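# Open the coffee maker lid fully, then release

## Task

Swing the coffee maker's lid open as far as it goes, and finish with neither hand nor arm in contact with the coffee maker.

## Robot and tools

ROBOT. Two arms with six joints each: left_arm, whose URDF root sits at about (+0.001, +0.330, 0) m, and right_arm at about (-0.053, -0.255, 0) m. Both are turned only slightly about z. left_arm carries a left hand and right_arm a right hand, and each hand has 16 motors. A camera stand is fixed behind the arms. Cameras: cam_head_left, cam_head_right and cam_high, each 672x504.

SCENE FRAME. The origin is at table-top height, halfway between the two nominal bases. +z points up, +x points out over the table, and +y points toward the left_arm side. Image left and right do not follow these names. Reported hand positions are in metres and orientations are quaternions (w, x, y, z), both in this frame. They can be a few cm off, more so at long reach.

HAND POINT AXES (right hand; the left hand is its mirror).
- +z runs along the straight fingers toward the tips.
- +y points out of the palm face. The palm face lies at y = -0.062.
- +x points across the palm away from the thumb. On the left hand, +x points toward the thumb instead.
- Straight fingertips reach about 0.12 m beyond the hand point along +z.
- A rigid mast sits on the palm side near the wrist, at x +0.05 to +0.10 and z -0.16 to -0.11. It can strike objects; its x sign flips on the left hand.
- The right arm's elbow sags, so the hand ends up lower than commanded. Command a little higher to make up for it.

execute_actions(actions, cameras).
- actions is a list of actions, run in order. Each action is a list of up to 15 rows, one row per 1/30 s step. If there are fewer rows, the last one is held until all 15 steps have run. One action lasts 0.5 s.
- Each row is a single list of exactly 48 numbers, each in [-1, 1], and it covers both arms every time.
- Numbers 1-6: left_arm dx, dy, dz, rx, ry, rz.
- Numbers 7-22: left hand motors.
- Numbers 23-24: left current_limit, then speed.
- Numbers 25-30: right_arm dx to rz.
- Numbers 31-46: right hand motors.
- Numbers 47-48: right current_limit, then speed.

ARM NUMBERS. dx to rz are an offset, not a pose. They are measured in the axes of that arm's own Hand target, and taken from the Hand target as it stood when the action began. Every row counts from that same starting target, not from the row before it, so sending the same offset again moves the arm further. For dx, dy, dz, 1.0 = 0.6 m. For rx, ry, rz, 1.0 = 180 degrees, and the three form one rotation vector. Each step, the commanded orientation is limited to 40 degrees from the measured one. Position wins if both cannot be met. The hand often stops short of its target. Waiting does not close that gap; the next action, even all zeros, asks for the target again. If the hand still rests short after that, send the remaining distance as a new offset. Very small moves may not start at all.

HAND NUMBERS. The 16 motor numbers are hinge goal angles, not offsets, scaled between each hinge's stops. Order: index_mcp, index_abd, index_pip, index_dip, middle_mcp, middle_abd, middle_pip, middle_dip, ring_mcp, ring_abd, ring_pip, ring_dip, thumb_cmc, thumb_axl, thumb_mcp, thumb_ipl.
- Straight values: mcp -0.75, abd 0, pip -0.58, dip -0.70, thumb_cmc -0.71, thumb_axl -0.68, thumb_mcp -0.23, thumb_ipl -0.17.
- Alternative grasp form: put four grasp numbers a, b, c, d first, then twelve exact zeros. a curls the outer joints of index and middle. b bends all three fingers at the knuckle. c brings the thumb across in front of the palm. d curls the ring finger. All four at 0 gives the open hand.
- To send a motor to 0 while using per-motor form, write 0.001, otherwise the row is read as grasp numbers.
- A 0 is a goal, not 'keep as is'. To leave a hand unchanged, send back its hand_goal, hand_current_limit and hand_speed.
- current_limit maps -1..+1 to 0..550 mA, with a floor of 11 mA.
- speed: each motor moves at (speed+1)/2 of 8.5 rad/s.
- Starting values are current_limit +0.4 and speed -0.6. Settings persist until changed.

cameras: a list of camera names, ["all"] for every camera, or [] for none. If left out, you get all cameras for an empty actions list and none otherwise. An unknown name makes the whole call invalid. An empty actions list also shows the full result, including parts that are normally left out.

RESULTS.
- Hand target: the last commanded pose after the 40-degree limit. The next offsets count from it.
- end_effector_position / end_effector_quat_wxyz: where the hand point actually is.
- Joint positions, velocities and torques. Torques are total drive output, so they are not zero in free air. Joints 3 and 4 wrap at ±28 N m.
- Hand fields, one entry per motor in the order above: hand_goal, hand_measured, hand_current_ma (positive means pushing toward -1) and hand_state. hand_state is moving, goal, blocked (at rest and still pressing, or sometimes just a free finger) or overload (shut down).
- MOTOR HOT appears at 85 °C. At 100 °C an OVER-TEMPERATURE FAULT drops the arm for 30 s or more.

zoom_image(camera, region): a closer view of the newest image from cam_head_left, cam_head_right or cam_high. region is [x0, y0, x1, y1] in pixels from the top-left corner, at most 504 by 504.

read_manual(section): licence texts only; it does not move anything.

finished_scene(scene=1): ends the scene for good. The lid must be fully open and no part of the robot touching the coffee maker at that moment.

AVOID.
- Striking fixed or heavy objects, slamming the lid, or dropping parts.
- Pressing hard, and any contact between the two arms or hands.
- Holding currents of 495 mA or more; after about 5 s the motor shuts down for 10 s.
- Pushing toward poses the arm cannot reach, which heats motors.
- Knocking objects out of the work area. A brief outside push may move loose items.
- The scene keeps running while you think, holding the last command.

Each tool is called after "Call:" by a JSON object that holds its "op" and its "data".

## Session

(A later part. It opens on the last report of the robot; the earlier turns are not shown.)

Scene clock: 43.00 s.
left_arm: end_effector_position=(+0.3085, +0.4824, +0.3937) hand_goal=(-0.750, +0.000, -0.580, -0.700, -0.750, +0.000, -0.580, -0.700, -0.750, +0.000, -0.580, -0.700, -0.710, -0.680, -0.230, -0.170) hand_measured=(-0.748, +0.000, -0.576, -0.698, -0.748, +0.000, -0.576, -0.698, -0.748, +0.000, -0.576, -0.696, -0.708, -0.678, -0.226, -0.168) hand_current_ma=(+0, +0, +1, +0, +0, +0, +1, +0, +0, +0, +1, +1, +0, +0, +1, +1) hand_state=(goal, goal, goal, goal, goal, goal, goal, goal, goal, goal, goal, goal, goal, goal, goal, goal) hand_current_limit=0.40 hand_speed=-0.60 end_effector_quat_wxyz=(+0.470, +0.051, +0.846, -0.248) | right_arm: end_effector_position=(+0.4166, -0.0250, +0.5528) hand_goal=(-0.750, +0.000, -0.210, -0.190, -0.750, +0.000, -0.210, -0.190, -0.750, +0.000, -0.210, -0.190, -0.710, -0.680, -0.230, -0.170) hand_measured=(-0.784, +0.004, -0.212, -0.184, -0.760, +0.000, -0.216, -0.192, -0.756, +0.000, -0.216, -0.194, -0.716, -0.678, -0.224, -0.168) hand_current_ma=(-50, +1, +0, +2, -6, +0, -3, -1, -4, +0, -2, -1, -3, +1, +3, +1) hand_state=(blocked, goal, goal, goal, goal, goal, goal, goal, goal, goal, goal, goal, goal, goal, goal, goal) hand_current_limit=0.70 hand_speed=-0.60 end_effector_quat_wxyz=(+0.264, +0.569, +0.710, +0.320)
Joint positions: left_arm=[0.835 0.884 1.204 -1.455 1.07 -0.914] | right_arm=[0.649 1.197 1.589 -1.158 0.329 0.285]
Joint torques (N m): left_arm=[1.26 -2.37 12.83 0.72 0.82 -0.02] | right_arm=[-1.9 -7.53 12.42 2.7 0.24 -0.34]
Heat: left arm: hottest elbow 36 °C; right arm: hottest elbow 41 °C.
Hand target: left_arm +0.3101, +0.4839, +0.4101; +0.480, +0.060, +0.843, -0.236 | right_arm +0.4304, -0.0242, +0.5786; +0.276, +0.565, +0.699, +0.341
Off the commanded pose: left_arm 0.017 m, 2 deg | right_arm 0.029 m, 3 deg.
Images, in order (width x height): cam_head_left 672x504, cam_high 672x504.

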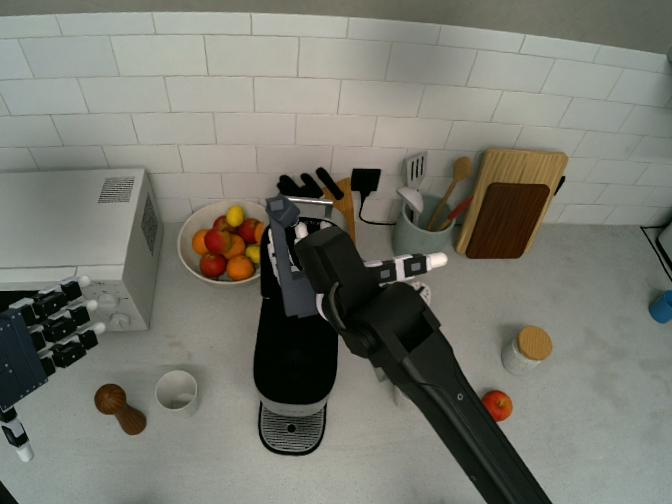

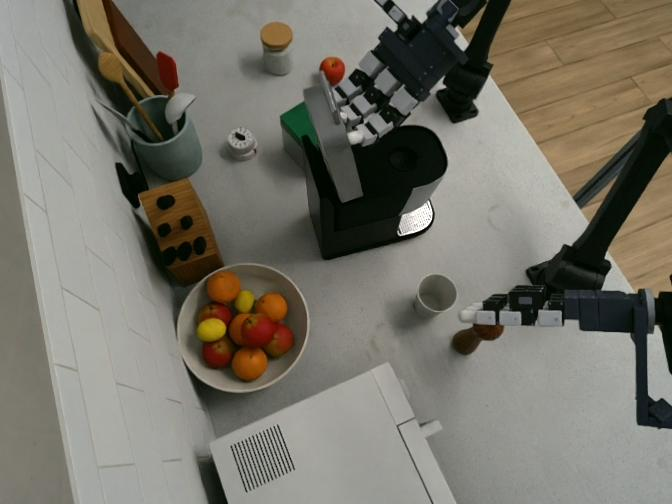

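Call:
{"op": "execute_actions", "data": {"actions": [[[0,0,0,0,0,0, 0,0,0,0,0,0,0,0,0,0,0,0,0,0,0,0, 0.4,-0.6, 0.0007,-0.002,-0.0026,0,0,0, -0.75,0,-0.21,-0.19,-0.75,0,-0.21,-0.19,-0.75,0,-0.21,-0.19,-0.71,-0.68,-0.23,-0.17, 0.7,-0.6],[0,0,0,0,0,0, 0,0,0,0,0,0,0,0,0,0,0,0,0,0,0,0, 0.4,-0.6, 0.0014,-0.004,-0.0051,0,0,0, -0.75,0,-0.21,-0.19,-0.75,0,-0.21,-0.19,-0.75,0,-0.21,-0.19,-0.71,-0.68,-0.23,-0.17, 0.7,-0.6],[0,0,0,0,0,0, 0,0,0,0,0,0,0,0,0,0,0,0,0,0,0,0, 0.4,-0.6, 0.0021,-0.006,-0.0077,0,0,0, -0.75,0,-0.21,-0.19,-0.75,0,-0.21,-0.19,-0.75,0,-0.21,-0.19,-0.71,-0.68,-0.23,-0.17, 0.7,-0.6],[0,0,0,0,0,0, 0,0,0,0,0,0,0,0,0,0,0,0,0,0,0,0, 0.4,-0.6, 0.0028,-0.008,-0.0103,0,0,0, -0.75,0,-0.21,-0.19,-0.75,0,-0.21,-0.19,-0.75,0,-0.21,-0.19,-0.71,-0.68,-0.23,-0.17, 0.7,-0.6],[0,0,0,0,0,0, 0,0,0,0,0,0,0,0,0,0,0,0,0,0,0,0, 0.4,-0.6, 0.0035,-0.01,-0.0128,0,0,0, -0.75,0,-0.21,-0.19,-0.75,0,-0.21,-0.19,-0.75,0,-0.21,-0.19,-0.71,-0.68,-0.23,-0.17, 0.7,-0.6],[0,0,0,0,0,0, 0,0,0,0,0,0,0,0,0,0,0,0,0,0,0,0, 0.4,-0.6, 0.0042,-0.012,-0.0154,0,0,0, -0.75,0,-0.21,-0.19,-0.75,0,-0.21,-0.19,-0.75,0,-0.21,-0.19,-0.71,-0.68,-0.23,-0.17, 0.7,-0.6],[0,0,0,0,0,0, 0,0,0,0,0,0,0,0,0,0,0,0,0,0,0,0, 0.4,-0.6, 0.0049,-0.014,-0.018,0,0,0, -0.75,0,-0.21,-0.19,-0.75,0,-0.21,-0.19,-0.75,0,-0.21,-0.19,-0.71,-0.68,-0.23,-0.17, 0.7,-0.6],[0,0,0,0,0,0, 0,0,0,0,0,0,0,0,0,0,0,0,0,0,0,0, 0.4,-0.6, 0.0056,-0.016,-0.0206,0,0,0, -0.75,0,-0.21,-0.19,-0.75,0,-0.21,-0.19,-0.75,0,-0.21,-0.19,-0.71,-0.68,-0.23,-0.17, 0.7,-0.6],[0,0,0,0,0,0, 0,0,0,0,0,0,0,0,0,0,0,0,0,0,0,0, 0.4,-0.6, 0.0063,-0.018,-0.0231,0,0,0, -0.75,0,-0.21,-0.19,-0.75,0,-0.21,-0.19,-0.75,0,-0.21,-0.19,-0.71,-0.68,-0.23,-0.17, 0.7,-0.6],[0,0,0,0,0,0, 0,0,0,0,0,0,0,0,0,0,0,0,0,0,0,0, 0.4,-0.6, 0.007,-0.02,-0.0257,0,0,0, -0.75,0,-0.21,-0.19,-0.75,0,-0.21,-0.19,-0.75,0,-0.21,-0.19,-0.71,-0.68,-0.23,-0.17, 0.7,-0.6]],[[0,0,0,0,0,0, 0,0,0,0,0,0,0,0,0,0,0,0,0,0,0,0, 0.4,-0.6, 0.0035,-0.01,-0.0128,0,0,0, -0.75,0,-0.21,-0.19,-0.75,0,-0.21,-0.19,-0.75,0,-0.21,-0.19,-0.71,-0.68,-0.23,-0.17, 0.7,-0.6],[0,0,0,0,0,0, 0,0,0,0,0,0,0,0,0,0,0,0,0,0,0,0, 0.4,-0.6, 0.007,-0.02,-0.0257,0,0,0, -0.75,0,-0.21,-0.19,-0.75,0,-0.21,-0.19,-0.75,0,-0.21,-0.19,-0.71,-0.68,-0.23,-0.17, 0.7,-0.6],[0,0,0,0,0,0, 0,0,0,0,0,0,0,0,0,0,0,0,0,0,0,0, 0.4,-0.6, 0.0105,-0.03,-0.0386,0,0,0, -0.75,0,-0.21,-0.19,-0.75,0,-0.21,-0.19,-0.75,0,-0.21,-0.19,-0.71,-0.68,-0.23,-0.17, 0.7,-0.6],[0,0,0,0,0,0, 0,0,0,0,0,0,0,0,0,0,0,0,0,0,0,0, 0.4,-0.6, 0.014,-0.04,-0.0514,0,0,0, -0.75,0,-0.21,-0.19,-0.75,0,-0.21,-0.19,-0.75,0,-0.21,-0.19,-0.71,-0.68,-0.23,-0.17, 0.7,-0.6],[0,0,0,0,0,0, 0,0,0,0,0,0,0,0,0,0,0,0,0,0,0,0, 0.4,-0.6, 0.0175,-0.05,-0.0642,0,0,0, -0.75,0,-0.21,-0.19,-0.75,0,-0.21,-0.19,-0.75,0,-0.21,-0.19,-0.71,-0.68,-0.23,-0.17, 0.7,-0.6]]], "cameras": ["all"]}}

Call:
{"op": "zoom_image", "data": {"camera": "cam_high", "region": [290, 50, 470, 270]}}

Scene clock: 45.07 s.
left_arm: end_effector_position=(+0.3085, +0.4824, +0.3937) hand_goal=(-0.750, +0.000, -0.580, -0.700, -0.750, +0.000, -0.580, -0.700, -0.750, +0.000, -0.580, -0.700, -0.710, -0.680, -0.230, -0.170) hand_measured=(-0.748, +0.000, -0.576, -0.698, -0.748, +0.000, -0.576, -0.698, -0.748, +0.000, -0.576, -0.696, -0.708, -0.678, -0.226, -0.168) hand_current_ma=(+0, +0, +1, +0, +0, +0, +1, +0, +0, +0, +1, +1, +0, +0, +1, +1) hand_state=(goal, goal, goal, goal, goal, goal, goal, goal, goal, goal, goal, goal, goal, goal, goal, goal) hand_current_limit=0.40 hand_speed=-0.60 end_effector_quat_wxyz=(+0.470, +0.051, +0.846, -0.248) | right_arm: end_effector_position=(+0.3623, -0.0277, +0.5807) hand_goal=(-0.750, +0.000, -0.210, -0.190, -0.750, +0.000, -0.210, -0.190, -0.750, +0.000, -0.210, -0.190, -0.710, -0.680, -0.230, -0.170) hand_measured=(-0.768, +0.002, -0.216, -0.190, -0.760, +0.000, -0.216, -0.192, -0.764, +0.000, -0.216, -0.194, -0.716, -0.678, -0.224, -0.168) hand_current_ma=(-19, +1, -3, +0, -6, +0, -3, -1, -11, +0, -2, -1, -3, +1, +3, +1) hand_state=(goal, goal, goal, goal, goal, goal, goal, goal, goal, goal, goal, goal, goal, goal, goal, goal) hand_current_limit=0.70 hand_speed=-0.60 end_effector_quat_wxyz=(+0.279, +0.565, +0.697, +0.343)
Joint positions: left_arm=[0.835 0.884 1.204 -1.455 1.07 -0.914] | right_arm=[0.754 1.101 1.561 -1.194 0.424 0.353]
Joint torques (N m): left_arm=[1.08 -2.37 12.82 0.72 0.83 -0.04] | right_arm=[0.62 -7.36 8.36 1.13 0.43 0]
Heat: left arm: hottest elbow 36 °C; right arm: hottest elbow 42 °C.
Hand target: left_arm +0.3101, +0.4839, +0.4101; +0.480, +0.060, +0.843, -0.236 | right_arm +0.3605, -0.0243, +0.5786; +0.276, +0.565, +0.699, +0.341
Off the commanded pose: left_arm 0.017 m, 2 deg | right_arm 0.004 m, 0 deg.

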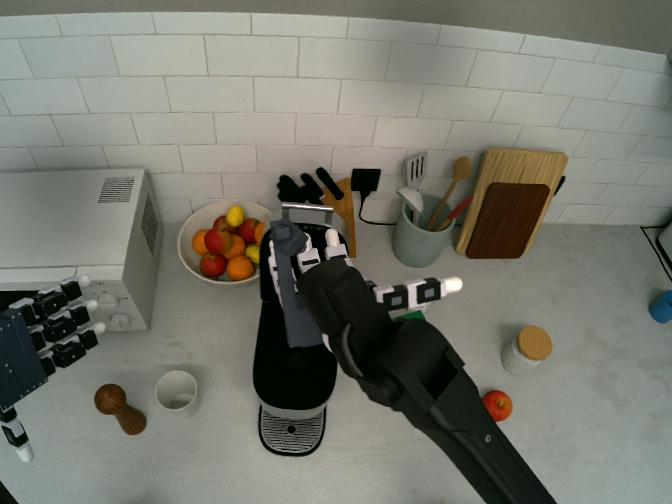

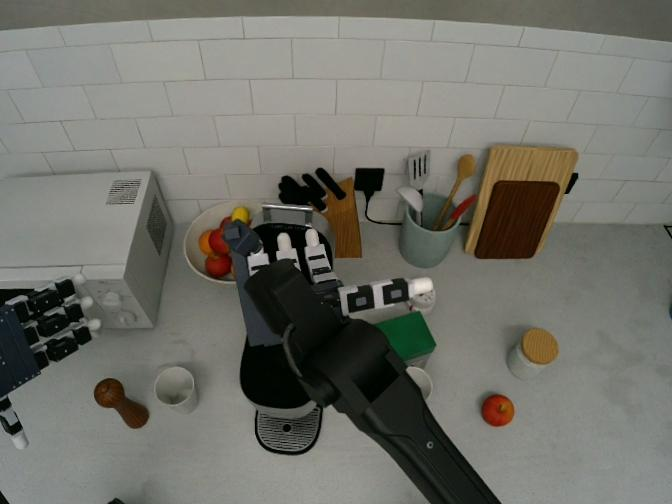

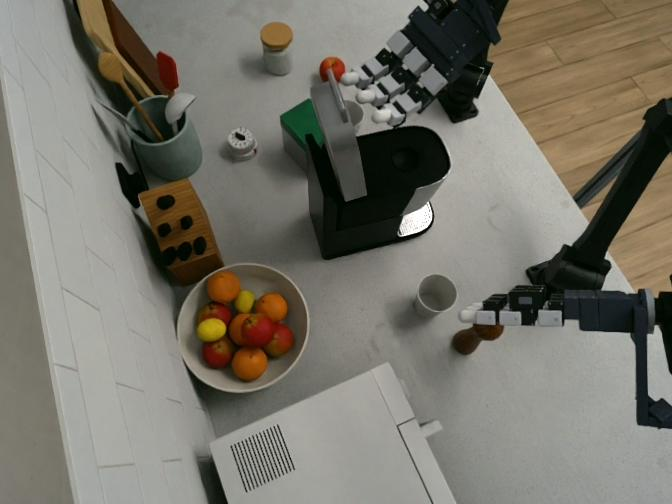

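Scaled by 2.291 from the camera's 672x504 image, which has a finer 960x720 frame.

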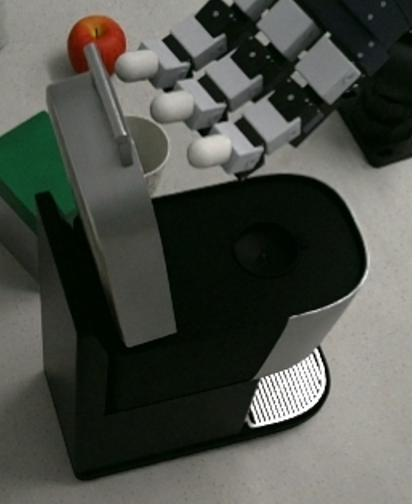

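Call:
{"op": "execute_actions", "data": {"actions": [[[0,0,0,0,0,0, 0,0,0,0,0,0,0,0,0,0,0,0,0,0,0,0, 0.4,-0.6, 0.0055,-0.0122,-0.0249,0,0,0, -0.75,0,-0.21,-0.19,-0.75,0,-0.21,-0.19,-0.75,0,-0.21,-0.19,-0.71,-0.68,-0.23,-0.17, 0.7,-0.6],[0,0,0,0,0,0, 0,0,0,0,0,0,0,0,0,0,0,0,0,0,0,0, 0.4,-0.6, 0.011,-0.0244,-0.0498,0,0,0, -0.75,0,-0.21,-0.19,-0.75,0,-0.21,-0.19,-0.75,0,-0.21,-0.19,-0.71,-0.68,-0.23,-0.17, 0.7,-0.6],[0,0,0,0,0,0, 0,0,0,0,0,0,0,0,0,0,0,0,0,0,0,0, 0.4,-0.6, 0.0165,-0.0366,-0.0747,0,0,0, -0.75,0,-0.21,-0.19,-0.75,0,-0.21,-0.19,-0.75,0,-0.21,-0.19,-0.71,-0.68,-0.23,-0.17, 0.7,-0.6],[0,0,0,0,0,0, 0,0,0,0,0,0,0,0,0,0,0,0,0,0,0,0, 0.4,-0.6, 0.022,-0.0488,-0.0996,0,0,0, -0.75,0,-0.21,-0.19,-0.75,0,-0.21,-0.19,-0.75,0,-0.21,-0.19,-0.71,-0.68,-0.23,-0.17, 0.7,-0.6],[0,0,0,0,0,0, 0,0,0,0,0,0,0,0,0,0,0,0,0,0,0,0, 0.4,-0.6, 0.0275,-0.061,-0.1245,0,0,0, -0.75,0,-0.21,-0.19,-0.75,0,-0.21,-0.19,-0.75,0,-0.21,-0.19,-0.71,-0.68,-0.23,-0.17, 0.7,-0.6]]], "cameras": ["cam_high"]}}

Call:
{"op": "zoom_image", "data": {"camera": "cam_high", "region": [290, 50, 470, 270]}}

Scene clock: 46.57 s.
left_arm: end_effector_position=(+0.3085, +0.4824, +0.3937) hand_goal=(-0.750, +0.000, -0.580, -0.700, -0.750, +0.000, -0.580, -0.700, -0.750, +0.000, -0.580, -0.700, -0.710, -0.680, -0.230, -0.170) hand_measured=(-0.748, +0.000, -0.576, -0.698, -0.748, +0.000, -0.576, -0.698, -0.748, +0.000, -0.576, -0.696, -0.708, -0.678, -0.226, -0.168) hand_current_ma=(+0, +0, +1, +0, +0, +0, +1, +0, +0, +0, +1, +1, +0, +0, +1, +1) hand_state=(goal, goal, goal, goal, goal, goal, goal, goal, goal, goal, goal, goal, goal, goal, goal, goal) hand_current_limit=0.40 hand_speed=-0.60 end_effector_quat_wxyz=(+0.470, +0.051, +0.846, -0.248) | right_arm: end_effector_position=(+0.2789, -0.0285, +0.5903) hand_goal=(-0.750, +0.000, -0.210, -0.190, -0.750, +0.000, -0.210, -0.190, -0.750, +0.000, -0.210, -0.190, -0.710, -0.680, -0.230, -0.170) hand_measured=(-0.766, +0.002, -0.216, -0.190, -0.760, +0.000, -0.216, -0.192, -0.764, +0.000, -0.216, -0.194, -0.716, -0.678, -0.224, -0.168) hand_current_ma=(-16, +1, -3, +0, -6, +0, -3, -1, -11, +0, -2, -1, -3, +1, +3, +1) hand_state=(goal, goal, goal, goal, goal, goal, goal, goal, goal, goal, goal, goal, goal, goal, goal, goal) hand_current_limit=0.70 hand_speed=-0.60 end_effector_quat_wxyz=(+0.278, +0.564, +0.700, +0.338)
Joint positions: left_arm=[0.835 0.884 1.204 -1.455 1.07 -0.914] | right_arm=[0.978 1.006 1.551 -1.375 0.581 0.53]
Joint torques (N m): left_arm=[1.2 -2.43 12.83 0.69 0.82 -0.03] | right_arm=[0.5 -4.78 9.26 1.05 0.63 -0.07]
Heat: left arm: hottest elbow 36 °C; right arm: hottest elbow 42 °C.
Hand target: left_arm +0.3101, +0.4839, +0.4101; +0.480, +0.060, +0.843, -0.236 | right_arm +0.2774, -0.0250, +0.5958; +0.276, +0.565, +0.699, +0.341
Off the commanded pose: left_arm 0.017 m, 2 deg | right_arm 0.007 m, 0 deg.
Images, in order (width x height): cam_high 672x504.

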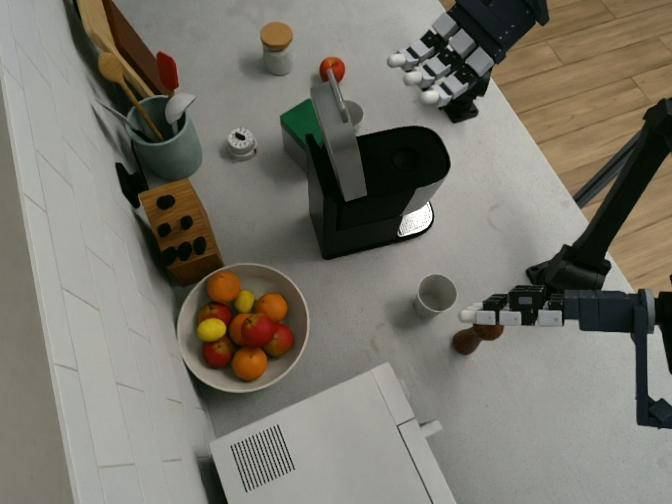

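Scaled by 2.291 from the camera's 672x504 image, which has a finer 960x720 frame.

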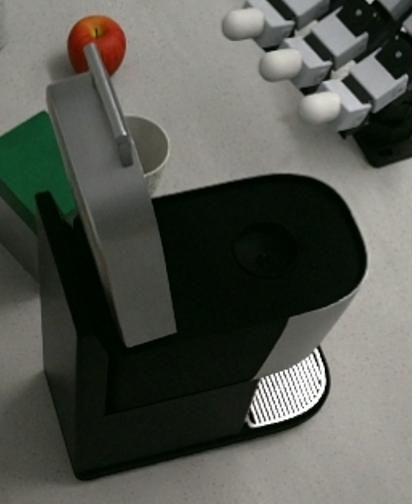

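The lid is open against its stop and the hand is clear of the coffee maker.

Call:
{"op": "finished_scene", "data": {"scene": 1}}

The scene is finished: the task was done.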